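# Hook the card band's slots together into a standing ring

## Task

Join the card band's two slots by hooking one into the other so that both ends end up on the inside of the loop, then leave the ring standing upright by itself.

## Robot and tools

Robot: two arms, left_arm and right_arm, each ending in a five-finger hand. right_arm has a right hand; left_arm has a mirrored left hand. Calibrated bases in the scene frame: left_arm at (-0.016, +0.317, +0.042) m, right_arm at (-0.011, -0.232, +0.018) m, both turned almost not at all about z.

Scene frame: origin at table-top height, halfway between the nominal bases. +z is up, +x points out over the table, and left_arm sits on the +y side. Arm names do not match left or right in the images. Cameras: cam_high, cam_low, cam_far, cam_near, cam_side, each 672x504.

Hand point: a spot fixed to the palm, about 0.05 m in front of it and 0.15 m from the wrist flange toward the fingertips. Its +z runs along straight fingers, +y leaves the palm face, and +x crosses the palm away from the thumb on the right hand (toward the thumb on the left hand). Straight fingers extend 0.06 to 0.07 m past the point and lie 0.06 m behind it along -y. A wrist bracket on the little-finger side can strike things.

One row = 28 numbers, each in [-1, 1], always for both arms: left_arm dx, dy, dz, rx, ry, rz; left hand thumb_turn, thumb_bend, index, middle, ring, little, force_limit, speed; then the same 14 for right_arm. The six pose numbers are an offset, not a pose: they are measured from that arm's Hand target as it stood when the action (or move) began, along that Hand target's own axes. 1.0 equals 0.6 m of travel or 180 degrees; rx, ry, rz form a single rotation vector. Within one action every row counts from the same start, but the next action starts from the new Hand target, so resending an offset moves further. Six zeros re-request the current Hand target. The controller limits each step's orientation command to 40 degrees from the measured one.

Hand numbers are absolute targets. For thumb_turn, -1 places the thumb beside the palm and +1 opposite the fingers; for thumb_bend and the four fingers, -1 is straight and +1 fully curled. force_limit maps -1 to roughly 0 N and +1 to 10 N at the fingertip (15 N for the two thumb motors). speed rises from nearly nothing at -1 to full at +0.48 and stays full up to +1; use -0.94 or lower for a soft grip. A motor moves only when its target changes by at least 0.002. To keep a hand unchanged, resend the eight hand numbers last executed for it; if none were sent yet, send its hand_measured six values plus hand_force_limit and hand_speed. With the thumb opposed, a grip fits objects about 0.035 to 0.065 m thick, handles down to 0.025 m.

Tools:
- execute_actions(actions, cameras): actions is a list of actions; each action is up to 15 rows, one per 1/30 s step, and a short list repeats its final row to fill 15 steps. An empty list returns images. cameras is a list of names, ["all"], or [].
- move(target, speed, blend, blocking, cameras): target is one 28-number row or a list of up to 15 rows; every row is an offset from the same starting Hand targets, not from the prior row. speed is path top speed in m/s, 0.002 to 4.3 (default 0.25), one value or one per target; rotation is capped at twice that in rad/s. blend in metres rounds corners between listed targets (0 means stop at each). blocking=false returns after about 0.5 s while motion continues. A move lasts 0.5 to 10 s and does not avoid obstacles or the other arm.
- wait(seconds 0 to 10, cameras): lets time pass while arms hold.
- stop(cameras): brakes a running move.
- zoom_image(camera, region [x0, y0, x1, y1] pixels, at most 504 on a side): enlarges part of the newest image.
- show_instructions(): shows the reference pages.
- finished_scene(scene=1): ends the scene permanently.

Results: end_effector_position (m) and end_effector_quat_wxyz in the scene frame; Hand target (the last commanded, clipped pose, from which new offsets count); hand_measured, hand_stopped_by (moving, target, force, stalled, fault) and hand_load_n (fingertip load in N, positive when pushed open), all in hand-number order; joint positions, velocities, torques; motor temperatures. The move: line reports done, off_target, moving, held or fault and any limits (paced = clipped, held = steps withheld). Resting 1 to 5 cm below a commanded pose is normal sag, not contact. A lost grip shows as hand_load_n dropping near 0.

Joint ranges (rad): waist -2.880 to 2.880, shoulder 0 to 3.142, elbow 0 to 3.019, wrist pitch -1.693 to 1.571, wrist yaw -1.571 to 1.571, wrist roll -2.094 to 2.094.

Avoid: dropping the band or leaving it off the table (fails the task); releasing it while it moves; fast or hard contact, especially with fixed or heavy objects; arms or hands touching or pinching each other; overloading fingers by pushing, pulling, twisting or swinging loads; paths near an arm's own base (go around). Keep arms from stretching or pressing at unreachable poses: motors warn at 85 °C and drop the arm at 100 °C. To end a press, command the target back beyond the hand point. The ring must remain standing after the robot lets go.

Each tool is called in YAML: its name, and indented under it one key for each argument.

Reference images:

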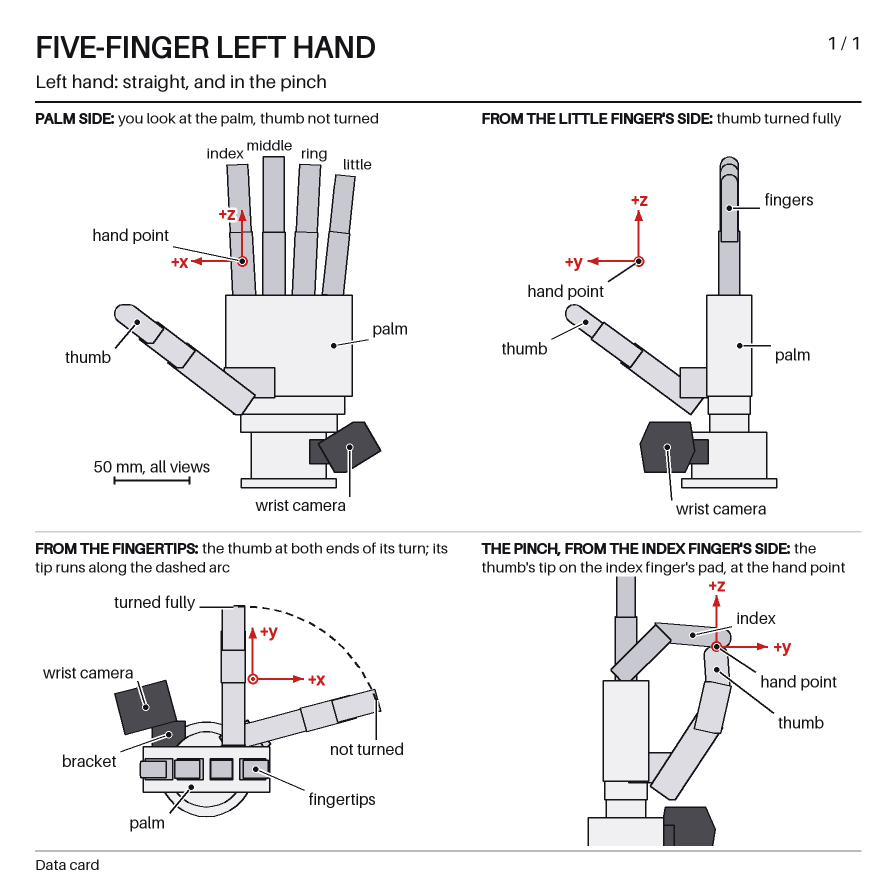

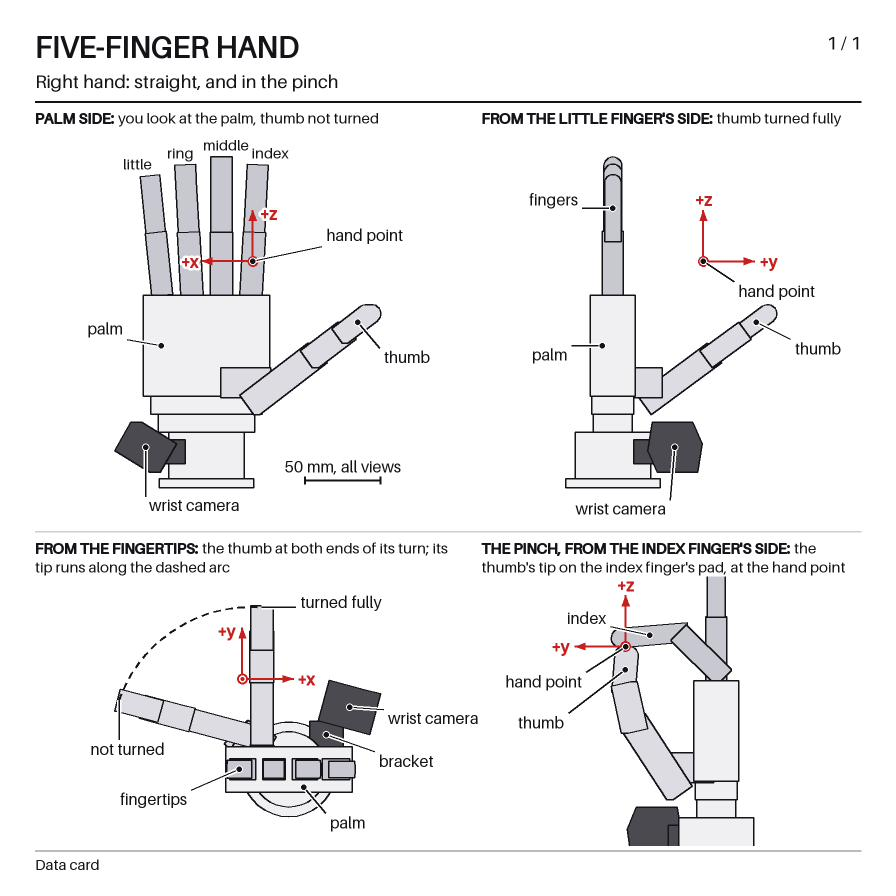

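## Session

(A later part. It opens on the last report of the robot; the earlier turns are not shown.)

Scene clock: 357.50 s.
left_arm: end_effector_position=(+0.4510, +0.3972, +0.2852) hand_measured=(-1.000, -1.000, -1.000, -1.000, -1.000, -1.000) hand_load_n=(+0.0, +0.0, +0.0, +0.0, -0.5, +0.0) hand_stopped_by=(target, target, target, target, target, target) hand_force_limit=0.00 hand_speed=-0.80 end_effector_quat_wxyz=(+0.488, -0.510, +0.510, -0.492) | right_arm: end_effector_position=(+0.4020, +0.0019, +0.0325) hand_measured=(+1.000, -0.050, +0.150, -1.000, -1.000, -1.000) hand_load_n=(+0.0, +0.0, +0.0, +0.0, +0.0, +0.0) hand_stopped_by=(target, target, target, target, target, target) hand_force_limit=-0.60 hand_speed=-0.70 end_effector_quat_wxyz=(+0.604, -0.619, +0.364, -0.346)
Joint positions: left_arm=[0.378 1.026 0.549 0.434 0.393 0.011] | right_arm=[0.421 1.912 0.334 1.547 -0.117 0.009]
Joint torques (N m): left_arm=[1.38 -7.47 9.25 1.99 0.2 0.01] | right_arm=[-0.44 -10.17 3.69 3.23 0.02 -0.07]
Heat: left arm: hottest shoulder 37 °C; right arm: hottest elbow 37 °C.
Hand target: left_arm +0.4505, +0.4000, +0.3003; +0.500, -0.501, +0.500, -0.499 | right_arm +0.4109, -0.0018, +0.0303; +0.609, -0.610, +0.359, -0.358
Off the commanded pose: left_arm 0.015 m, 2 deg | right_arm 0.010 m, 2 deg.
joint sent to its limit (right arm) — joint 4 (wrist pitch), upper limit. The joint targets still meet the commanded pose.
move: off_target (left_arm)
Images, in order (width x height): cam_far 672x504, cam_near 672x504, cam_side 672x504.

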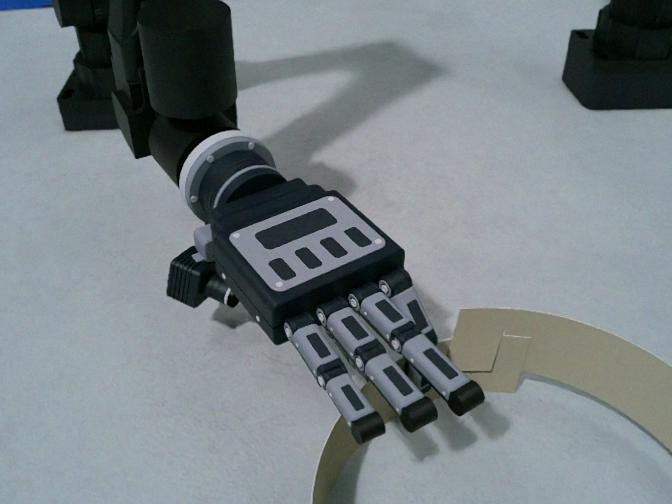

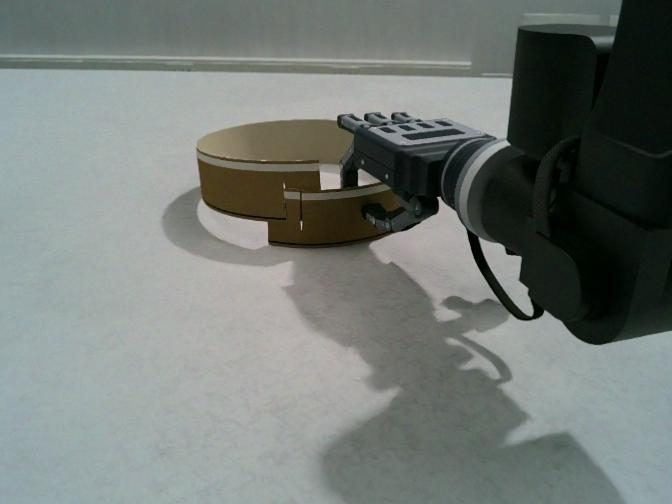

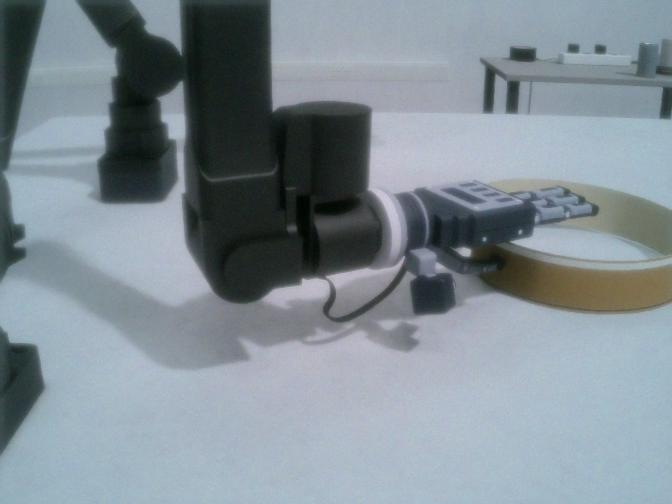

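move:
  target: [0,0,0,0,0,0,-1,-1,-1,-1,-1,-1,0,-0.8,0,0,0,0,0,0,1,-0.05,0.36,-1,-1,-1,-0.6,-0.9]
  speed: 0.05
  cameras: ["cam_far","cam_near","cam_side"]

zoom_image:
  camera: "cam_near"
  region: [230, 100, 450, 260]

zoom_image:
  camera: "cam_side"
  region: [440, 180, 600, 300]

Scene clock: 365.53 s.
left_arm: end_effector_position=(+0.4510, +0.3972, +0.2852) hand_measured=(-1.000, -1.000, -1.000, -1.000, -1.000, -1.000) hand_load_n=(-0.5, +0.0, +0.0, +0.0, +0.0, +0.0) hand_stopped_by=(target, target, target, target, target, target) hand_force_limit=0.00 hand_speed=-0.80 end_effector_quat_wxyz=(+0.488, -0.510, +0.510, -0.492) | right_arm: end_effector_position=(+0.4020, +0.0019, +0.0327) hand_measured=(+1.000, -0.050, +0.232, -1.000, -1.000, -1.000) hand_load_n=(-0.5, +1.0, +4.0, +0.0, +0.0, +0.0) hand_stopped_by=(target, target, force, target, target, target) hand_force_limit=-0.60 hand_speed=-0.90 end_effector_quat_wxyz=(+0.605, -0.618, +0.364, -0.346)
Joint positions: left_arm=[0.378 1.026 0.549 0.434 0.393 0.011] | right_arm=[0.421 1.912 0.334 1.548 -0.117 0.009]
Joint torques (N m): left_arm=[1.26 -7.47 9.26 2.02 0.2 0.02] | right_arm=[-0.21 -10.4 3.69 3.19 0.02 -0.07]
Heat: left arm: hottest shoulder 37 °C; right arm: hottest elbow 36 °C.
Hand target: left_arm +0.4505, +0.4000, +0.3003; +0.500, -0.501, +0.500, -0.499 | right_arm +0.4109, -0.0018, +0.0303; +0.609, -0.610, +0.359, -0.358
Off the commanded pose: left_arm 0.015 m, 2 deg | right_arm 0.010 m, 2 deg.
joint sent to its limit (right arm) — joint 4 (wrist pitch), upper limit. The joint targets still meet the commanded pose.
move: off_target (left_arm)
Images, in order (width x height): cam_far 672x504, cam_near 672x504, cam_side 672x504.

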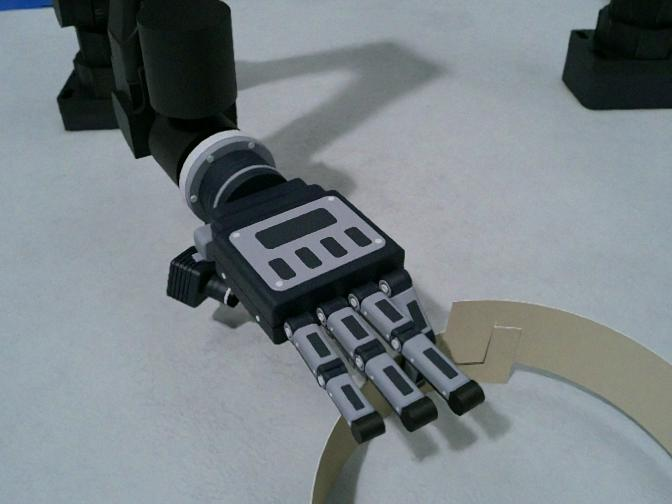

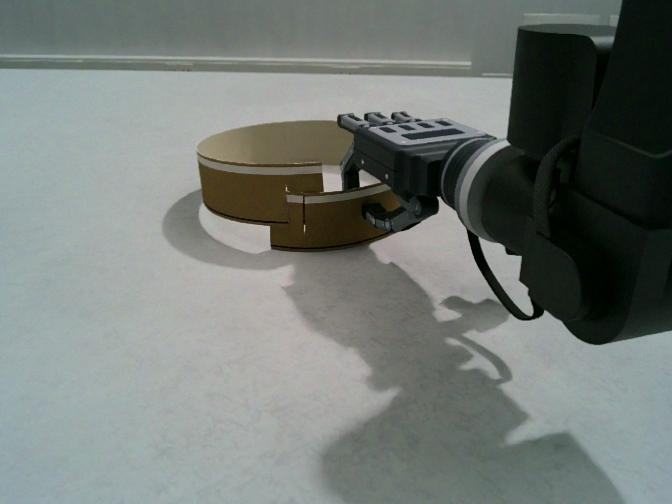

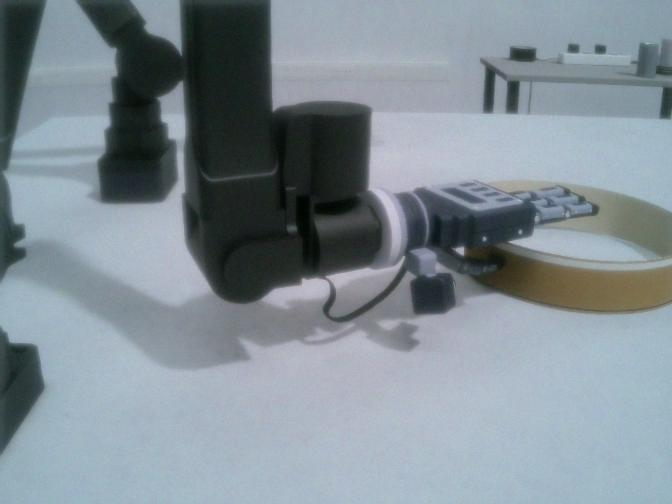

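Scaled by 2.291 from the camera's 672x504 image, which has a finer 960x720 frame.

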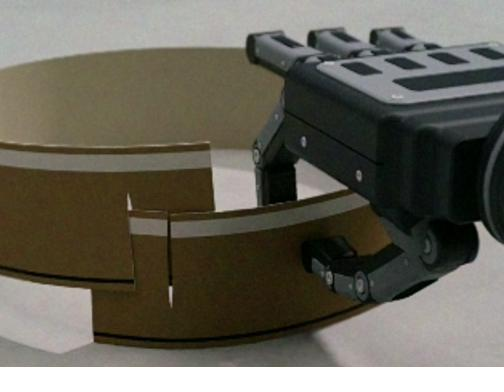

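Scaled by 3.150 from the camera's 672x504 image, which has a finer 960x720 frame.

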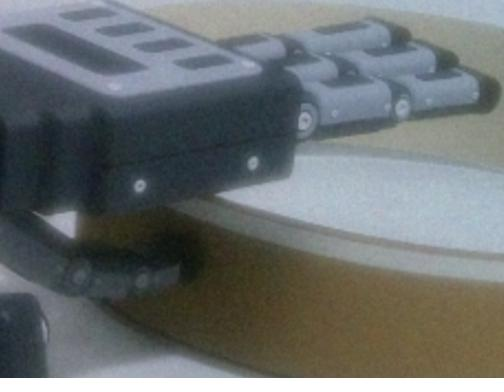

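move:
  target: [0,0,0,0,0,0,-1,-1,-1,-1,-1,-1,0,-0.8,0.0485,-0.002,0.0875,0,0,0,1,-0.05,0.36,-1,-1,-1,-0.6,-0.9]
  speed: 0.06
  cameras: ["all"]

zoom_image:
  camera: "cam_near"
  region: [230, 100, 450, 260]

zoom_image:
  camera: "cam_far"
  region: [350, 250, 670, 500]

Scene clock: 376.77 s.
left_arm: end_effector_position=(+0.4510, +0.3972, +0.2852) hand_measured=(-1.000, -1.000, -1.000, -1.000, -1.000, -1.000) hand_load_n=(+0.0, +0.0, +0.0, +0.0, +0.0, +0.0) hand_stopped_by=(target, target, target, target, target, target) hand_force_limit=0.00 hand_speed=-0.80 end_effector_quat_wxyz=(+0.488, -0.510, +0.510, -0.492) | right_arm: end_effector_position=(+0.4614, +0.0027, +0.0405) hand_measured=(+1.000, -0.050, +0.232, -1.000, -1.000, -1.000) hand_load_n=(-0.5, +1.0, +3.5, +0.0, +0.0, +0.0) hand_stopped_by=(target, target, force, target, target, target) hand_force_limit=-0.60 hand_speed=-0.90 end_effector_quat_wxyz=(+0.616, -0.607, +0.355, -0.355)
Joint positions: left_arm=[0.378 1.026 0.549 0.434 0.393 0.011] | right_arm=[0.355 1.94 0.477 1.475 -0.182 0.009]
Joint torques (N m): left_arm=[1.32 -7.41 9.25 2 0.2 0.02] | right_arm=[-0.15 -11.87 5.2 1.94 0.03 -0.04]
Heat: left arm: hottest shoulder 37 °C; right arm: hottest elbow 36 °C.
Hand target: left_arm +0.4505, +0.4000, +0.3003; +0.500, -0.501, +0.500, -0.499 | right_arm +0.4709, -0.0016, +0.0313; +0.609, -0.610, +0.359, -0.358
Off the commanded pose: left_arm 0.015 m, 2 deg | right_arm 0.014 m, 1 deg.
move: off_target (left_arm, right_arm)

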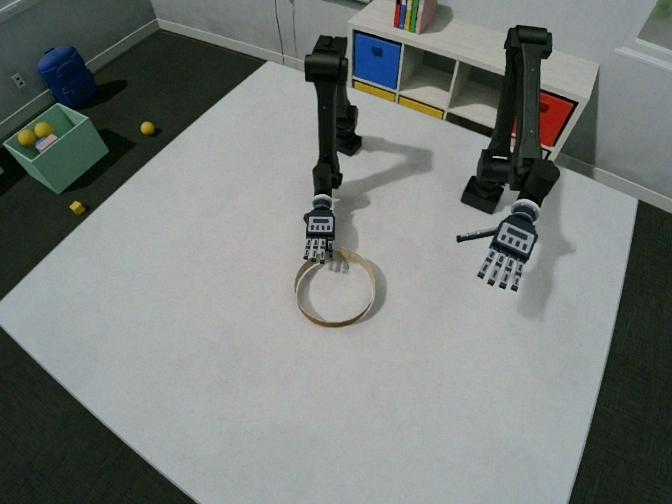

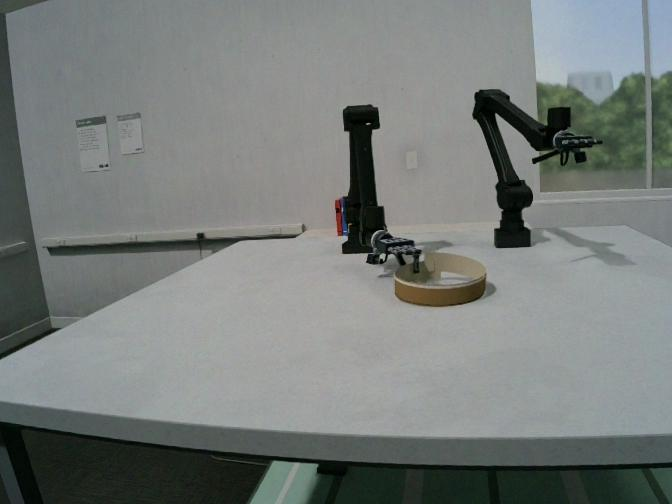

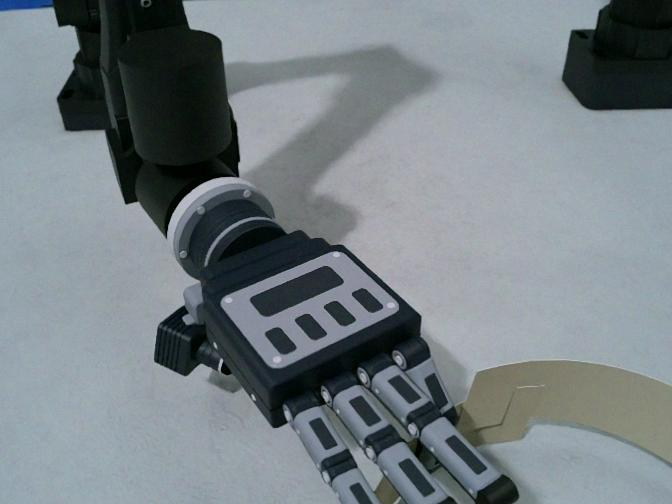

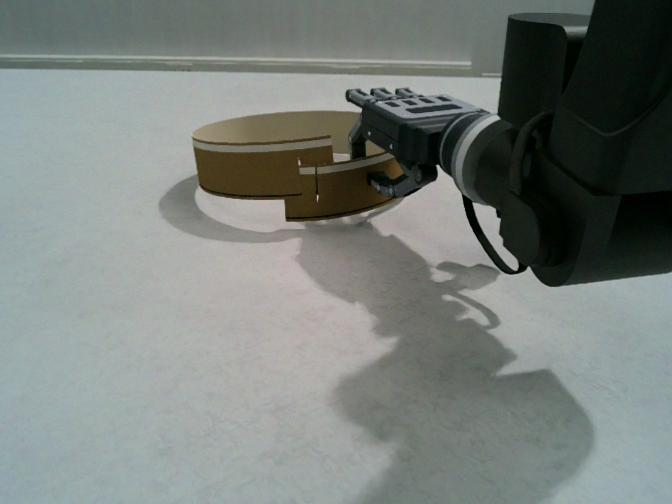

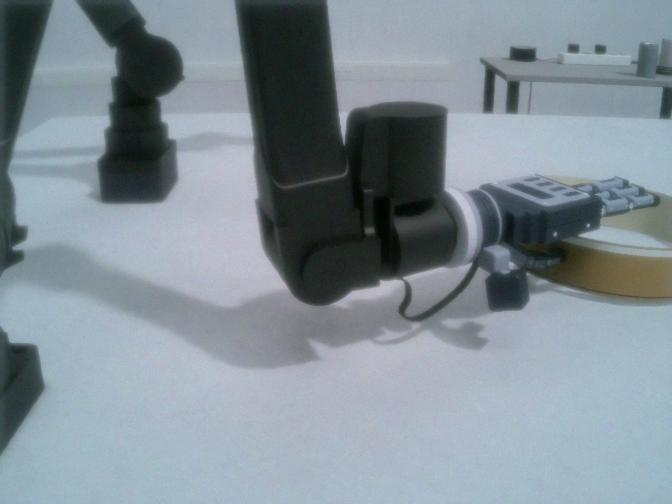

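Scaled by 2.291 from the camera's 672x504 image, which has a finer 960x720 frame.

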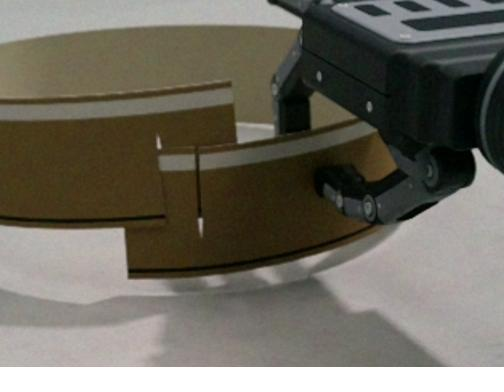

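Scaled by 1.575 from the camera's 672x504 image, which has a finer 960x720 frame.

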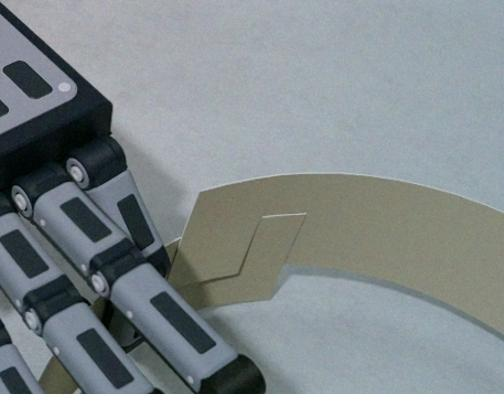

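move:
  target: [0.5,0.275,0,0,0.122,0,1,-0.3,-0.1,-1,-1,-1,0,-0.3,0,0.0133,0,0,0,0,1,-0.05,0.36,-1,-1,-1,-0.6,-0.9]
  speed: 0.12
  cameras: ["all"]

zoom_image:
  camera: "cam_near"
  region: [150, 60, 450, 270]

zoom_image:
  camera: "cam_far"
  region: [350, 250, 670, 500]

Scene clock: 396.27 s.
left_arm: end_effector_position=(+0.4385, +0.1080, +0.1243) hand_measured=(+1.000, -0.300, -0.100, -1.000, -1.000, -1.000) hand_load_n=(+0.0, +0.0, -0.5, +0.0, +0.0, +0.0) hand_stopped_by=(target, target, target, target, target, target) hand_force_limit=0.00 hand_speed=-0.30 end_effector_quat_wxyz=(+0.392, -0.402, +0.598, -0.572) | right_arm: end_effector_position=(+0.4628, +0.0030, +0.0324) hand_measured=(+1.000, -0.050, +0.232, -1.000, -1.000, -1.000) hand_load_n=(+0.0, +0.5, +3.5, +0.0, +0.0, +0.0) hand_stopped_by=(target, target, force, target, target, target) hand_force_limit=-0.60 hand_speed=-0.90 end_effector_quat_wxyz=(+0.614, -0.609, +0.358, -0.353)
Joint positions: left_arm=[-0.374 1.581 0.384 1.158 0.016 0.009] | right_arm=[0.354 1.965 0.486 1.481 -0.182 0.009]
Joint torques (N m): left_arm=[0.15 -8.53 7.51 2.09 -0.01 0.04] | right_arm=[-0.03 -11.58 4.81 2.81 0.04 -0.04]
Heat: left arm: hottest elbow 37 °C; right arm: hottest elbow 36 °C.
Hand target: left_arm +0.4506, +0.1000, +0.1352; +0.395, -0.397, +0.586, -0.585 | right_arm +0.4709, -0.0018, +0.0234; +0.609, -0.610, +0.359, -0.358
Off the commanded pose: left_arm 0.018 m, 2 deg | right_arm 0.013 m, 1 deg.
move: off_target (left_arm, right_arm)

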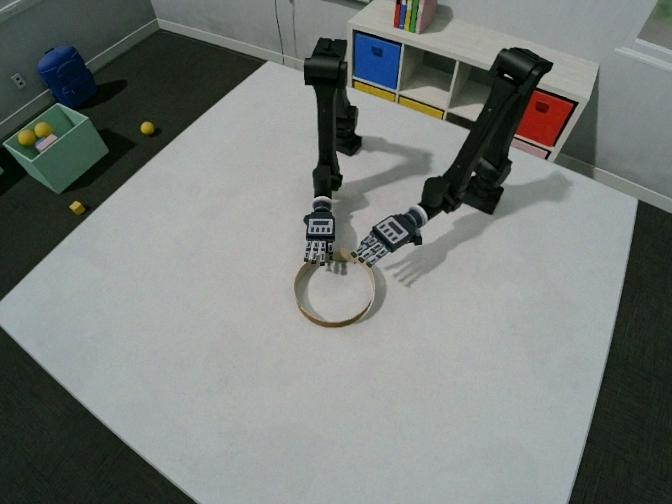

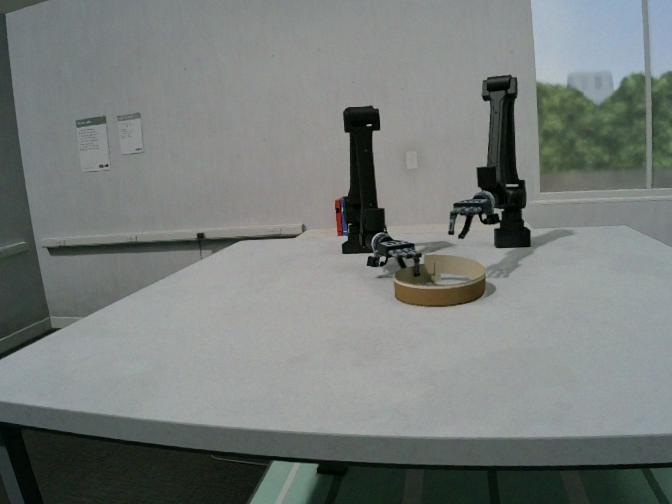

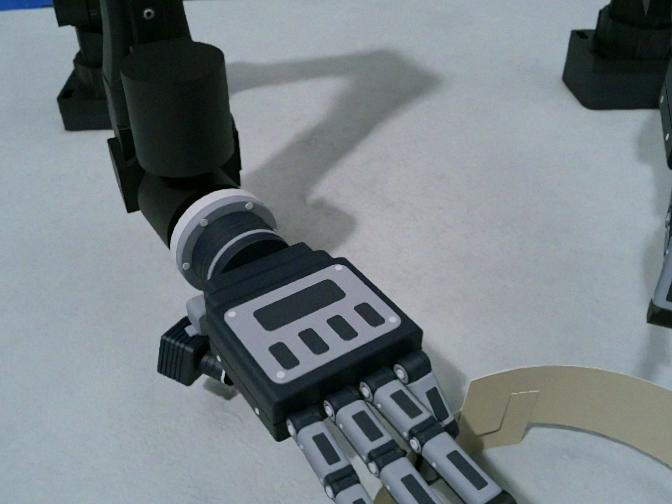

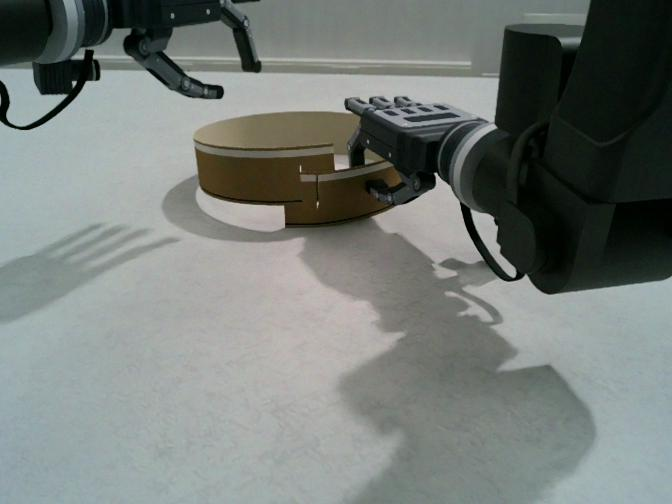

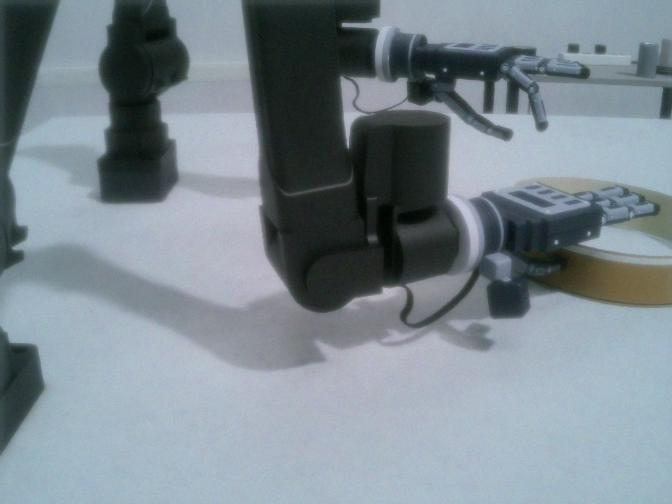

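Scaled by 1.680 from the camera's 672x504 image, which has a finer 960x720 frame.

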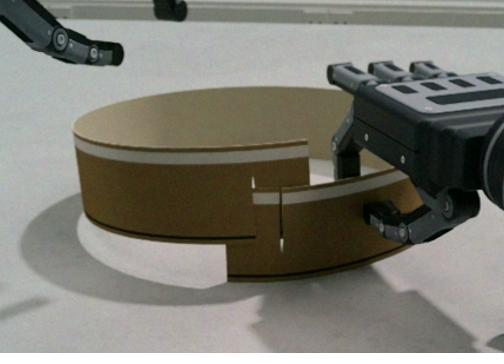

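Scaled by 1.575 from the camera's 672x504 image, which has a finer 960x720 frame.

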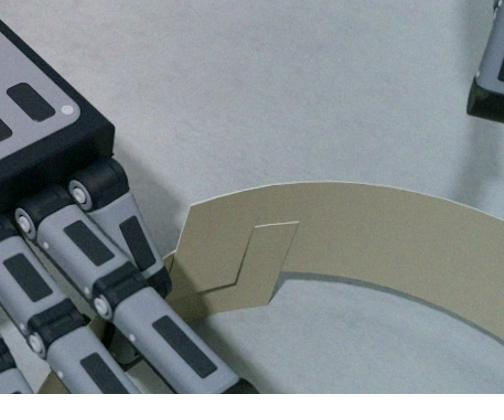

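move:
  target: [0.0123,0.0817,0.023,0,0,0,1,-0.3,-0.1,-1,-1,-1,0,-0.3,0,0,0,0,0,0,1,-0.05,0.36,-1,-1,-1,-0.6,-0.9]
  speed: 0.1
  cameras: ["cam_far","cam_near","cam_side"]

zoom_image:
  camera: "cam_near"
  region: [180, 80, 400, 240]

zoom_image:
  camera: "cam_far"
  region: [420, 220, 672, 410]

Scene clock: 416.63 s.
left_arm: end_effector_position=(+0.4526, +0.0962, +0.0796) hand_measured=(+1.000, -0.300, -0.100, -1.000, -1.000, -1.000) hand_load_n=(+0.0, +0.0, +0.0, +0.0, +0.0, +0.0) hand_stopped_by=(target, target, target, target, target, target) hand_force_limit=0.00 hand_speed=-0.30 end_effector_quat_wxyz=(+0.394, -0.401, +0.596, -0.574) | right_arm: end_effector_position=(+0.4628, +0.0030, +0.0324) hand_measured=(+1.000, -0.050, +0.232, -1.000, -1.000, -1.000) hand_load_n=(-0.5, +0.5, +3.5, +0.0, +0.0, +0.0) hand_stopped_by=(target, target, force, target, target, target) hand_force_limit=-0.60 hand_speed=-0.90 end_effector_quat_wxyz=(+0.614, -0.609, +0.358, -0.353)
Joint positions: left_arm=[-0.395 1.813 0.43 1.351 -0.007 0.009] | right_arm=[0.354 1.965 0.486 1.481 -0.182 0.009]
Joint torques (N m): left_arm=[-0.09 -10.4 5.46 2.04 -0.01 0.03] | right_arm=[-0.21 -11.46 4.82 2.84 0.04 -0.03]
Heat: left arm: hottest elbow 38 °C; right arm: hottest elbow 36 °C.
Hand target: left_arm +0.4604, +0.0879, +0.0860; +0.395, -0.397, +0.586, -0.585 | right_arm +0.4709, -0.0018, +0.0234; +0.609, -0.610, +0.359, -0.358
Off the commanded pose: left_arm 0.013 m, 2 deg | right_arm 0.013 m, 1 deg.
move: off_target (left_arm, right_arm)
Images, in order (width x height): cam_far 672x504, cam_near 672x504, cam_side 672x504.

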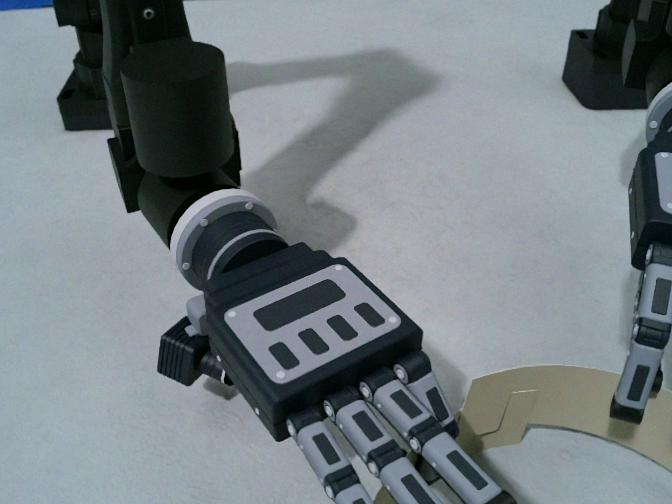

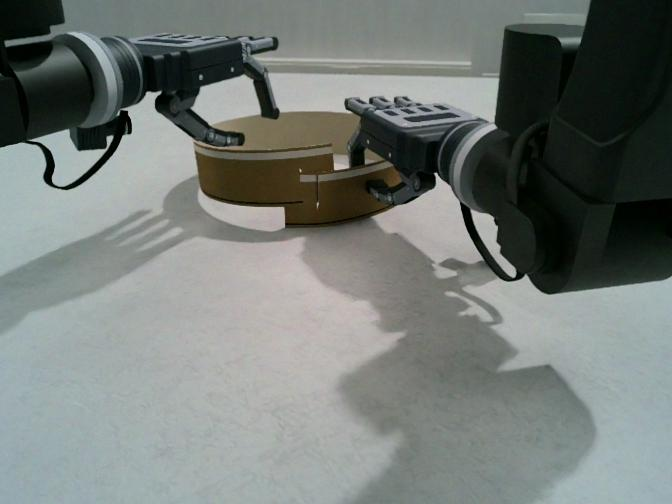

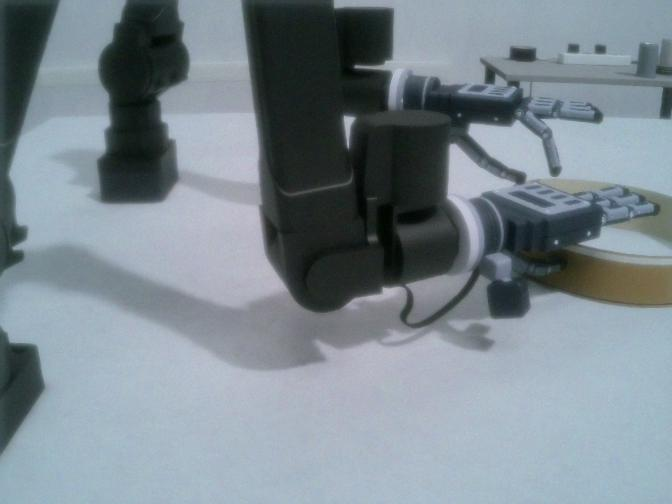

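Scaled by 2.291 from the camera's 672x504 image, which has a finer 960x720 frame.

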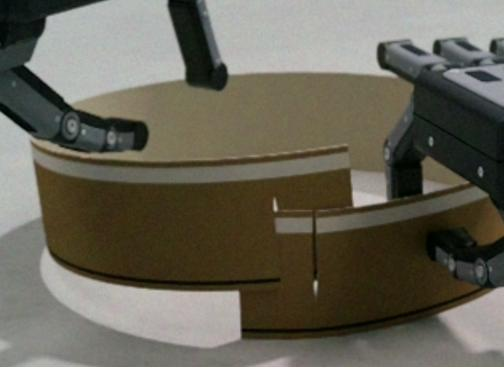

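Scaled by 2.000 from the camera's 672x504 image, which has a finer 960x720 frame.

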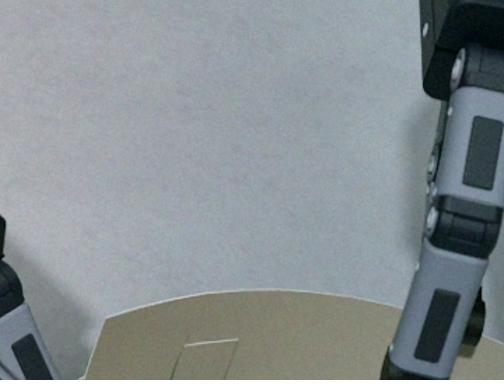

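move:
  target: [-0.0028,0.0333,-0.0065,0,0,0,1,-0.3,-0.1,-1,-1,-1,0,-0.3,0,0,0,0,0,0,1,-0.05,0.36,-1,-1,-1,-0.6,-0.9]
  speed: 0.06
  cameras: ["cam_far","cam_near","cam_side"]

zoom_image:
  camera: "cam_near"
  region: [180, 80, 400, 240]

zoom_image:
  camera: "cam_far"
  region: [420, 270, 672, 460]

Scene clock: 429.20 s.
left_arm: end_effector_position=(+0.4522, +0.0964, +0.0655) hand_measured=(+1.000, -0.300, -0.100, -1.000, -1.000, -1.000) hand_load_n=(+0.0, -0.5, +0.0, +0.0, -0.5, +0.0) hand_stopped_by=(target, target, target, target, target, target) hand_force_limit=0.00 hand_speed=-0.30 end_effector_quat_wxyz=(+0.397, -0.399, +0.591, -0.578) | right_arm: end_effector_position=(+0.4628, +0.0030, +0.0324) hand_measured=(+1.000, -0.050, +0.232, -1.000, -1.000, -1.000) hand_load_n=(-0.5, +0.5, +3.5, +0.0, +0.0, +0.0) hand_stopped_by=(target, target, force, target, target, target) hand_force_limit=-0.60 hand_speed=-0.90 end_effector_quat_wxyz=(+0.614, -0.609, +0.358, -0.353)
Joint positions: left_arm=[-0.395 1.892 0.434 1.441 -0.007 0.008] | right_arm=[0.354 1.965 0.486 1.481 -0.182 0.009]
Joint torques (N m): left_arm=[0.38 -10.46 4.36 1.96 0.16 0.04] | right_arm=[-0.15 -11.63 4.71 2.82 0.05 -0.05]
Heat: left arm: hottest shoulder 37 °C; right arm: hottest elbow 36 °C.
Hand target: left_arm +0.4574, +0.0910, +0.0660; +0.395, -0.397, +0.586, -0.585 | right_arm +0.4709, -0.0018, +0.0234; +0.609, -0.610, +0.359, -0.358
Off the commanded pose: left_arm 0.007 m, 1 deg | right_arm 0.013 m, 1 deg.
move: off_target (right_arm)
Images, in order (width x height): cam_far 672x504, cam_near 672x504, cam_side 672x504.

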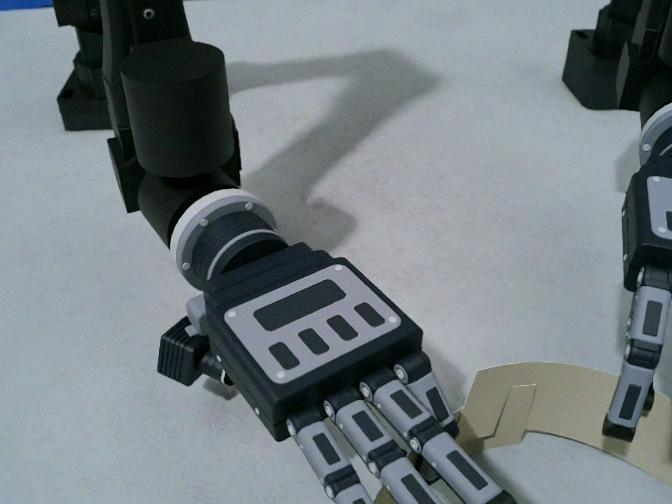

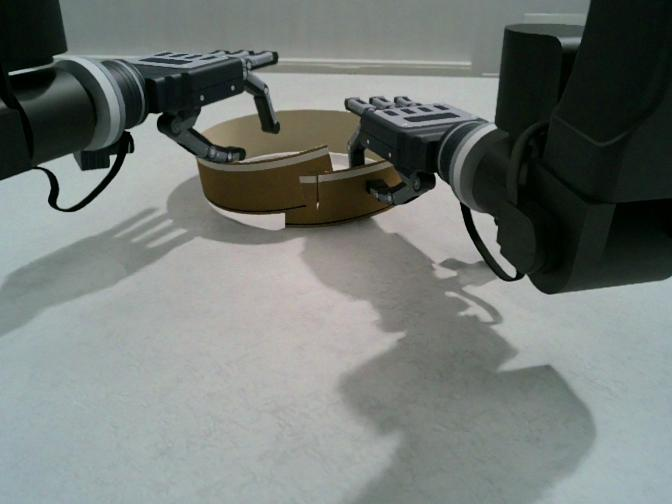

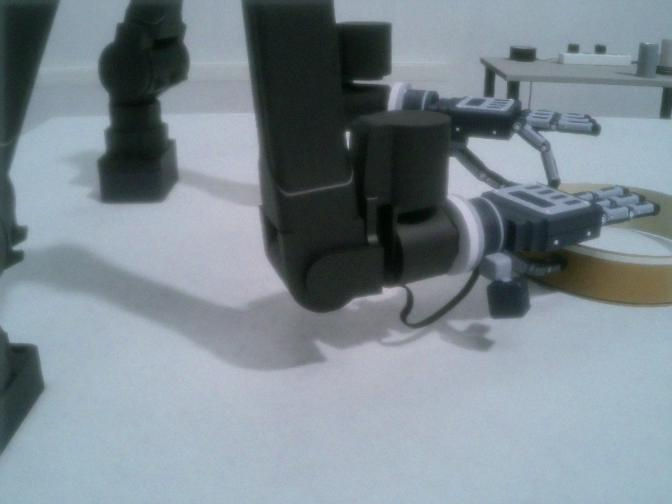

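Scaled by 2.291 from the camera's 672x504 image, which has a finer 960x720 frame.

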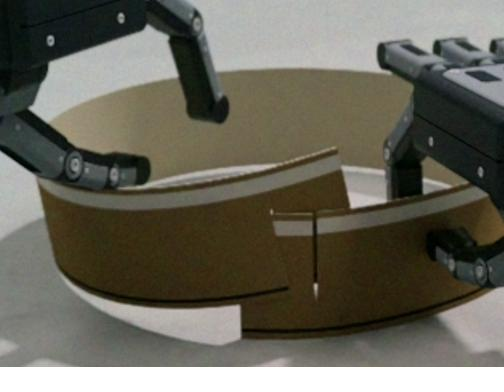

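Scaled by 2.000 from the camera's 672x504 image, which has a finer 960x720 frame.

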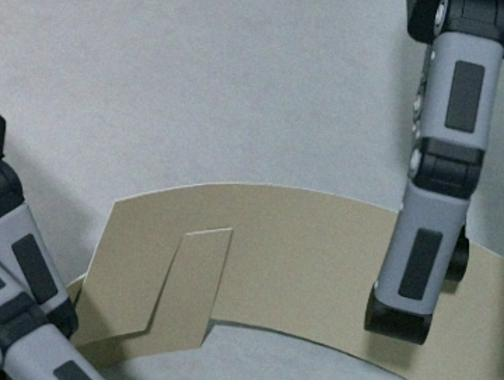

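move:
  target: [0,-0.045,-0.03,0,0,0,1,-0.3,-0.1,-1,-1,-1,0,-0.3,0,0,0,0,0,0,1,-0.05,0.36,-1,-1,-1,-0.6,-0.9]
  speed: 0.06
  cameras: ["cam_far","cam_near","cam_side"]

zoom_image:
  camera: "cam_near"
  region: [180, 80, 400, 240]

zoom_image:
  camera: "cam_far"
  region: [420, 270, 672, 460]

Scene clock: 461.97 s.
left_arm: end_effector_position=(+0.4413, +0.1008, +0.0833) hand_measured=(+1.000, -0.300, -0.100, -1.000, -1.000, -1.000) hand_load_n=(+0.0, +0.0, +0.0, +0.0, +0.0, +0.0) hand_stopped_by=(target, target, target, target, target, target) hand_force_limit=0.00 hand_speed=-0.30 end_effector_quat_wxyz=(+0.396, -0.399, +0.592, -0.578) | right_arm: end_effector_position=(+0.4628, +0.0030, +0.0324) hand_measured=(+1.000, -0.050, +0.232, -1.000, -1.000, -1.000) hand_load_n=(+0.0, +0.5, +3.5, +0.0, +0.0, -0.5) hand_stopped_by=(target, target, force, target, target, target) hand_force_limit=-0.60 hand_speed=-0.90 end_effector_quat_wxyz=(+0.614, -0.609, +0.358, -0.353)
Joint positions: left_arm=[-0.395 1.802 0.395 1.389 -0.007 0.008] | right_arm=[0.354 1.965 0.486 1.481 -0.182 0.009]
Joint torques (N m): left_arm=[0.32 -13.33 3.25 1.1 0.15 0.04] | right_arm=[-0.21 -11.81 4.78 2.84 0.06 -0.04]
Heat: left arm: hottest shoulder 37 °C; right arm: hottest elbow 35 °C.
Hand target: left_arm +0.4409, +0.0976, +0.0931; +0.395, -0.397, +0.586, -0.585 | right_arm +0.4709, -0.0018, +0.0234; +0.609, -0.610, +0.359, -0.358
Off the commanded pose: left_arm 0.010 m, 1 deg | right_arm 0.013 m, 1 deg.
move: off_target (right_arm)
Images, in order (width x height): cam_far 672x504, cam_near 672x504, cam_side 672x504.

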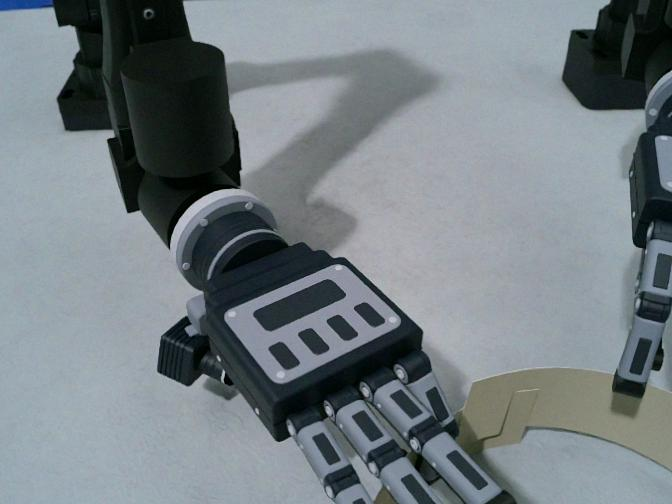

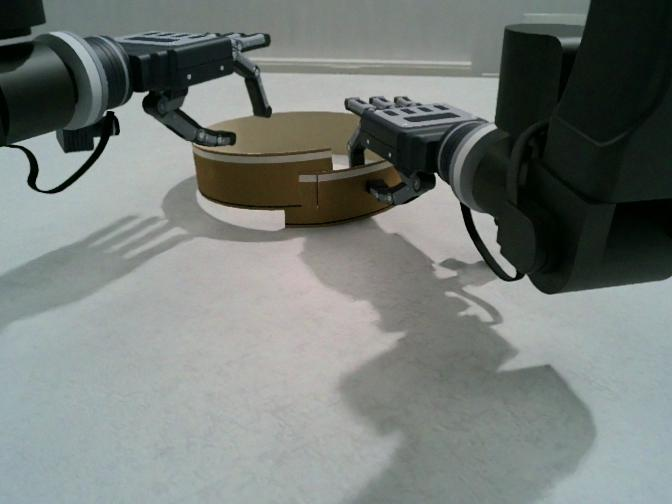

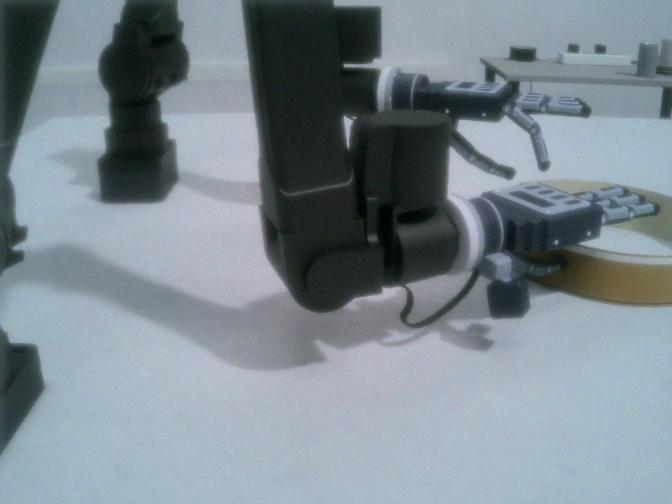

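Scaled by 2.291 from the camera's 672x504 image, which has a finer 960x720 frame.

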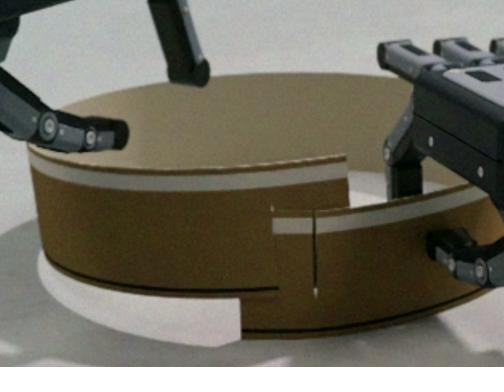

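Scaled by 2.000 from the camera's 672x504 image, which has a finer 960x720 frame.

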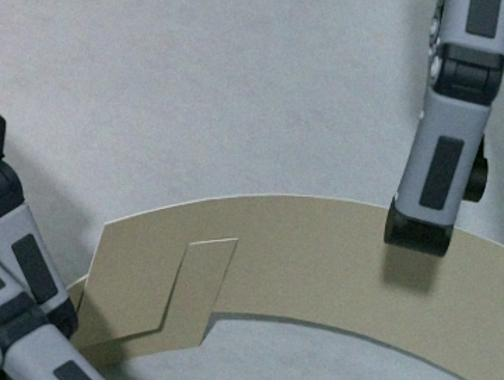

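move:
  target: [0.0177,0.0,-0.0216,0,-0.067,0,1,-0.3,-0.1,-1,-1,-1,0,-0.3,0,0,0,0,0,0,1,-0.05,0.36,-1,-1,-1,-0.6,-0.9]
  speed: 0.06
  cameras: ["cam_far","cam_near","cam_side"]

zoom_image:
  camera: "cam_near"
  region: [180, 80, 400, 240]

zoom_image:
  camera: "cam_far"
  region: [420, 270, 672, 460]

Scene clock: 484.90 s.
left_arm: end_effector_position=(+0.4247, +0.0975, +0.0780) hand_measured=(+1.000, -0.300, -0.100, -1.000, -1.000, -1.000) hand_load_n=(+0.0, +0.0, +0.0, +0.0, +0.0, +0.0) hand_stopped_by=(target, target, target, target, target, target) hand_force_limit=0.00 hand_speed=-0.30 end_effector_quat_wxyz=(+0.454, -0.459, +0.554, -0.525) | right_arm: end_effector_position=(+0.4628, +0.0030, +0.0324) hand_measured=(+1.000, -0.050, +0.232, -1.000, -1.000, -1.000) hand_load_n=(-0.5, +0.5, +3.5, +0.0, +0.0, +0.0) hand_stopped_by=(target, target, force, target, target, target) hand_force_limit=-0.60 hand_speed=-0.90 end_effector_quat_wxyz=(+0.614, -0.609, +0.358, -0.353)
Joint positions: left_arm=[-0.564 1.795 0.367 1.389 -0.386 0.008] | right_arm=[0.354 1.965 0.486 1.481 -0.182 0.009]
Joint torques (N m): left_arm=[0.03 -13.1 3.04 1.77 0 0.04] | right_arm=[-0.03 -11.75 4.72 2.82 0.05 -0.03]
Heat: left arm: hottest shoulder 37 °C; right arm: hottest elbow 35 °C.
Hand target: left_arm +0.4249, +0.0926, +0.0932; +0.455, -0.456, +0.542, -0.540 | right_arm +0.4709, -0.0018, +0.0234; +0.609, -0.610, +0.359, -0.358
Off the commanded pose: left_arm 0.016 m, 2 deg | right_arm 0.013 m, 1 deg.
move: off_target (left_arm, right_arm)
Images, in order (width x height): cam_far 672x504, cam_near 672x504, cam_side 672x504.

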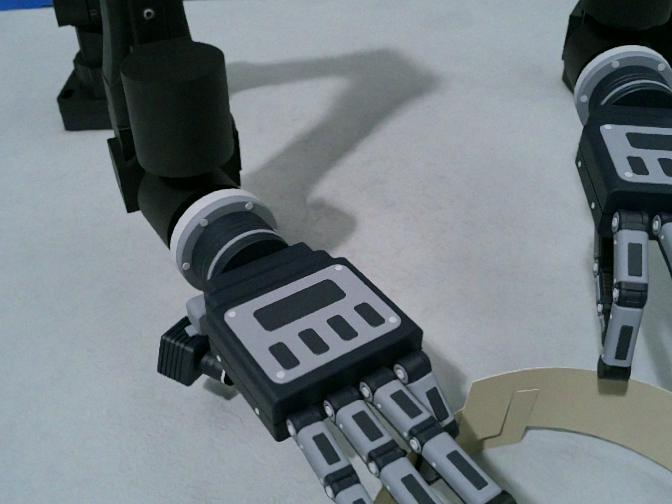

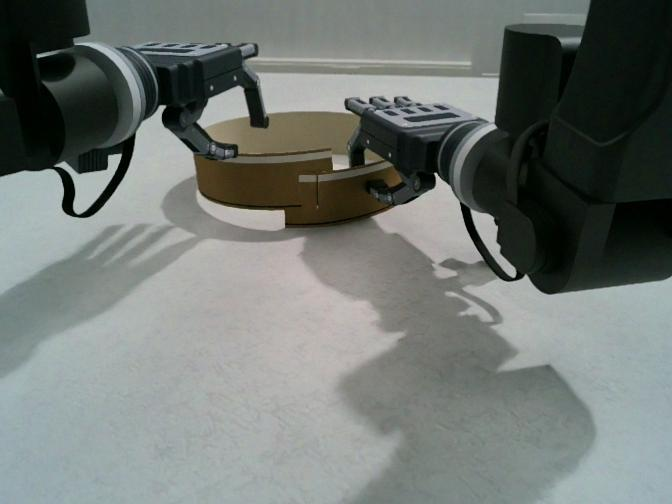

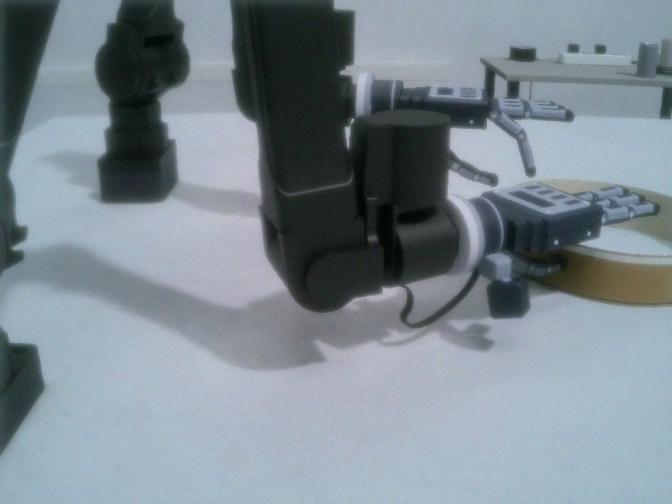

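Scaled by 2.291 from the camera's 672x504 image, which has a finer 960x720 frame.

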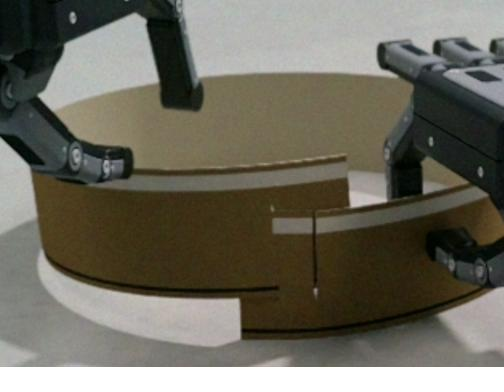

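Scaled by 2.000 from the camera's 672x504 image, which has a finer 960x720 frame.

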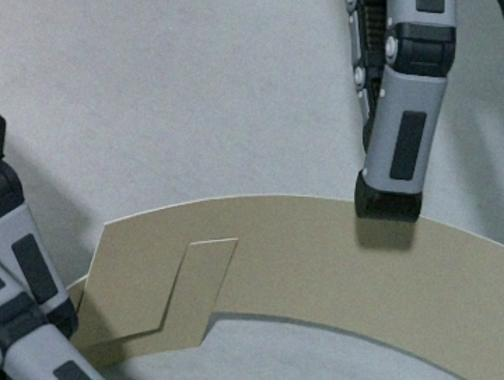

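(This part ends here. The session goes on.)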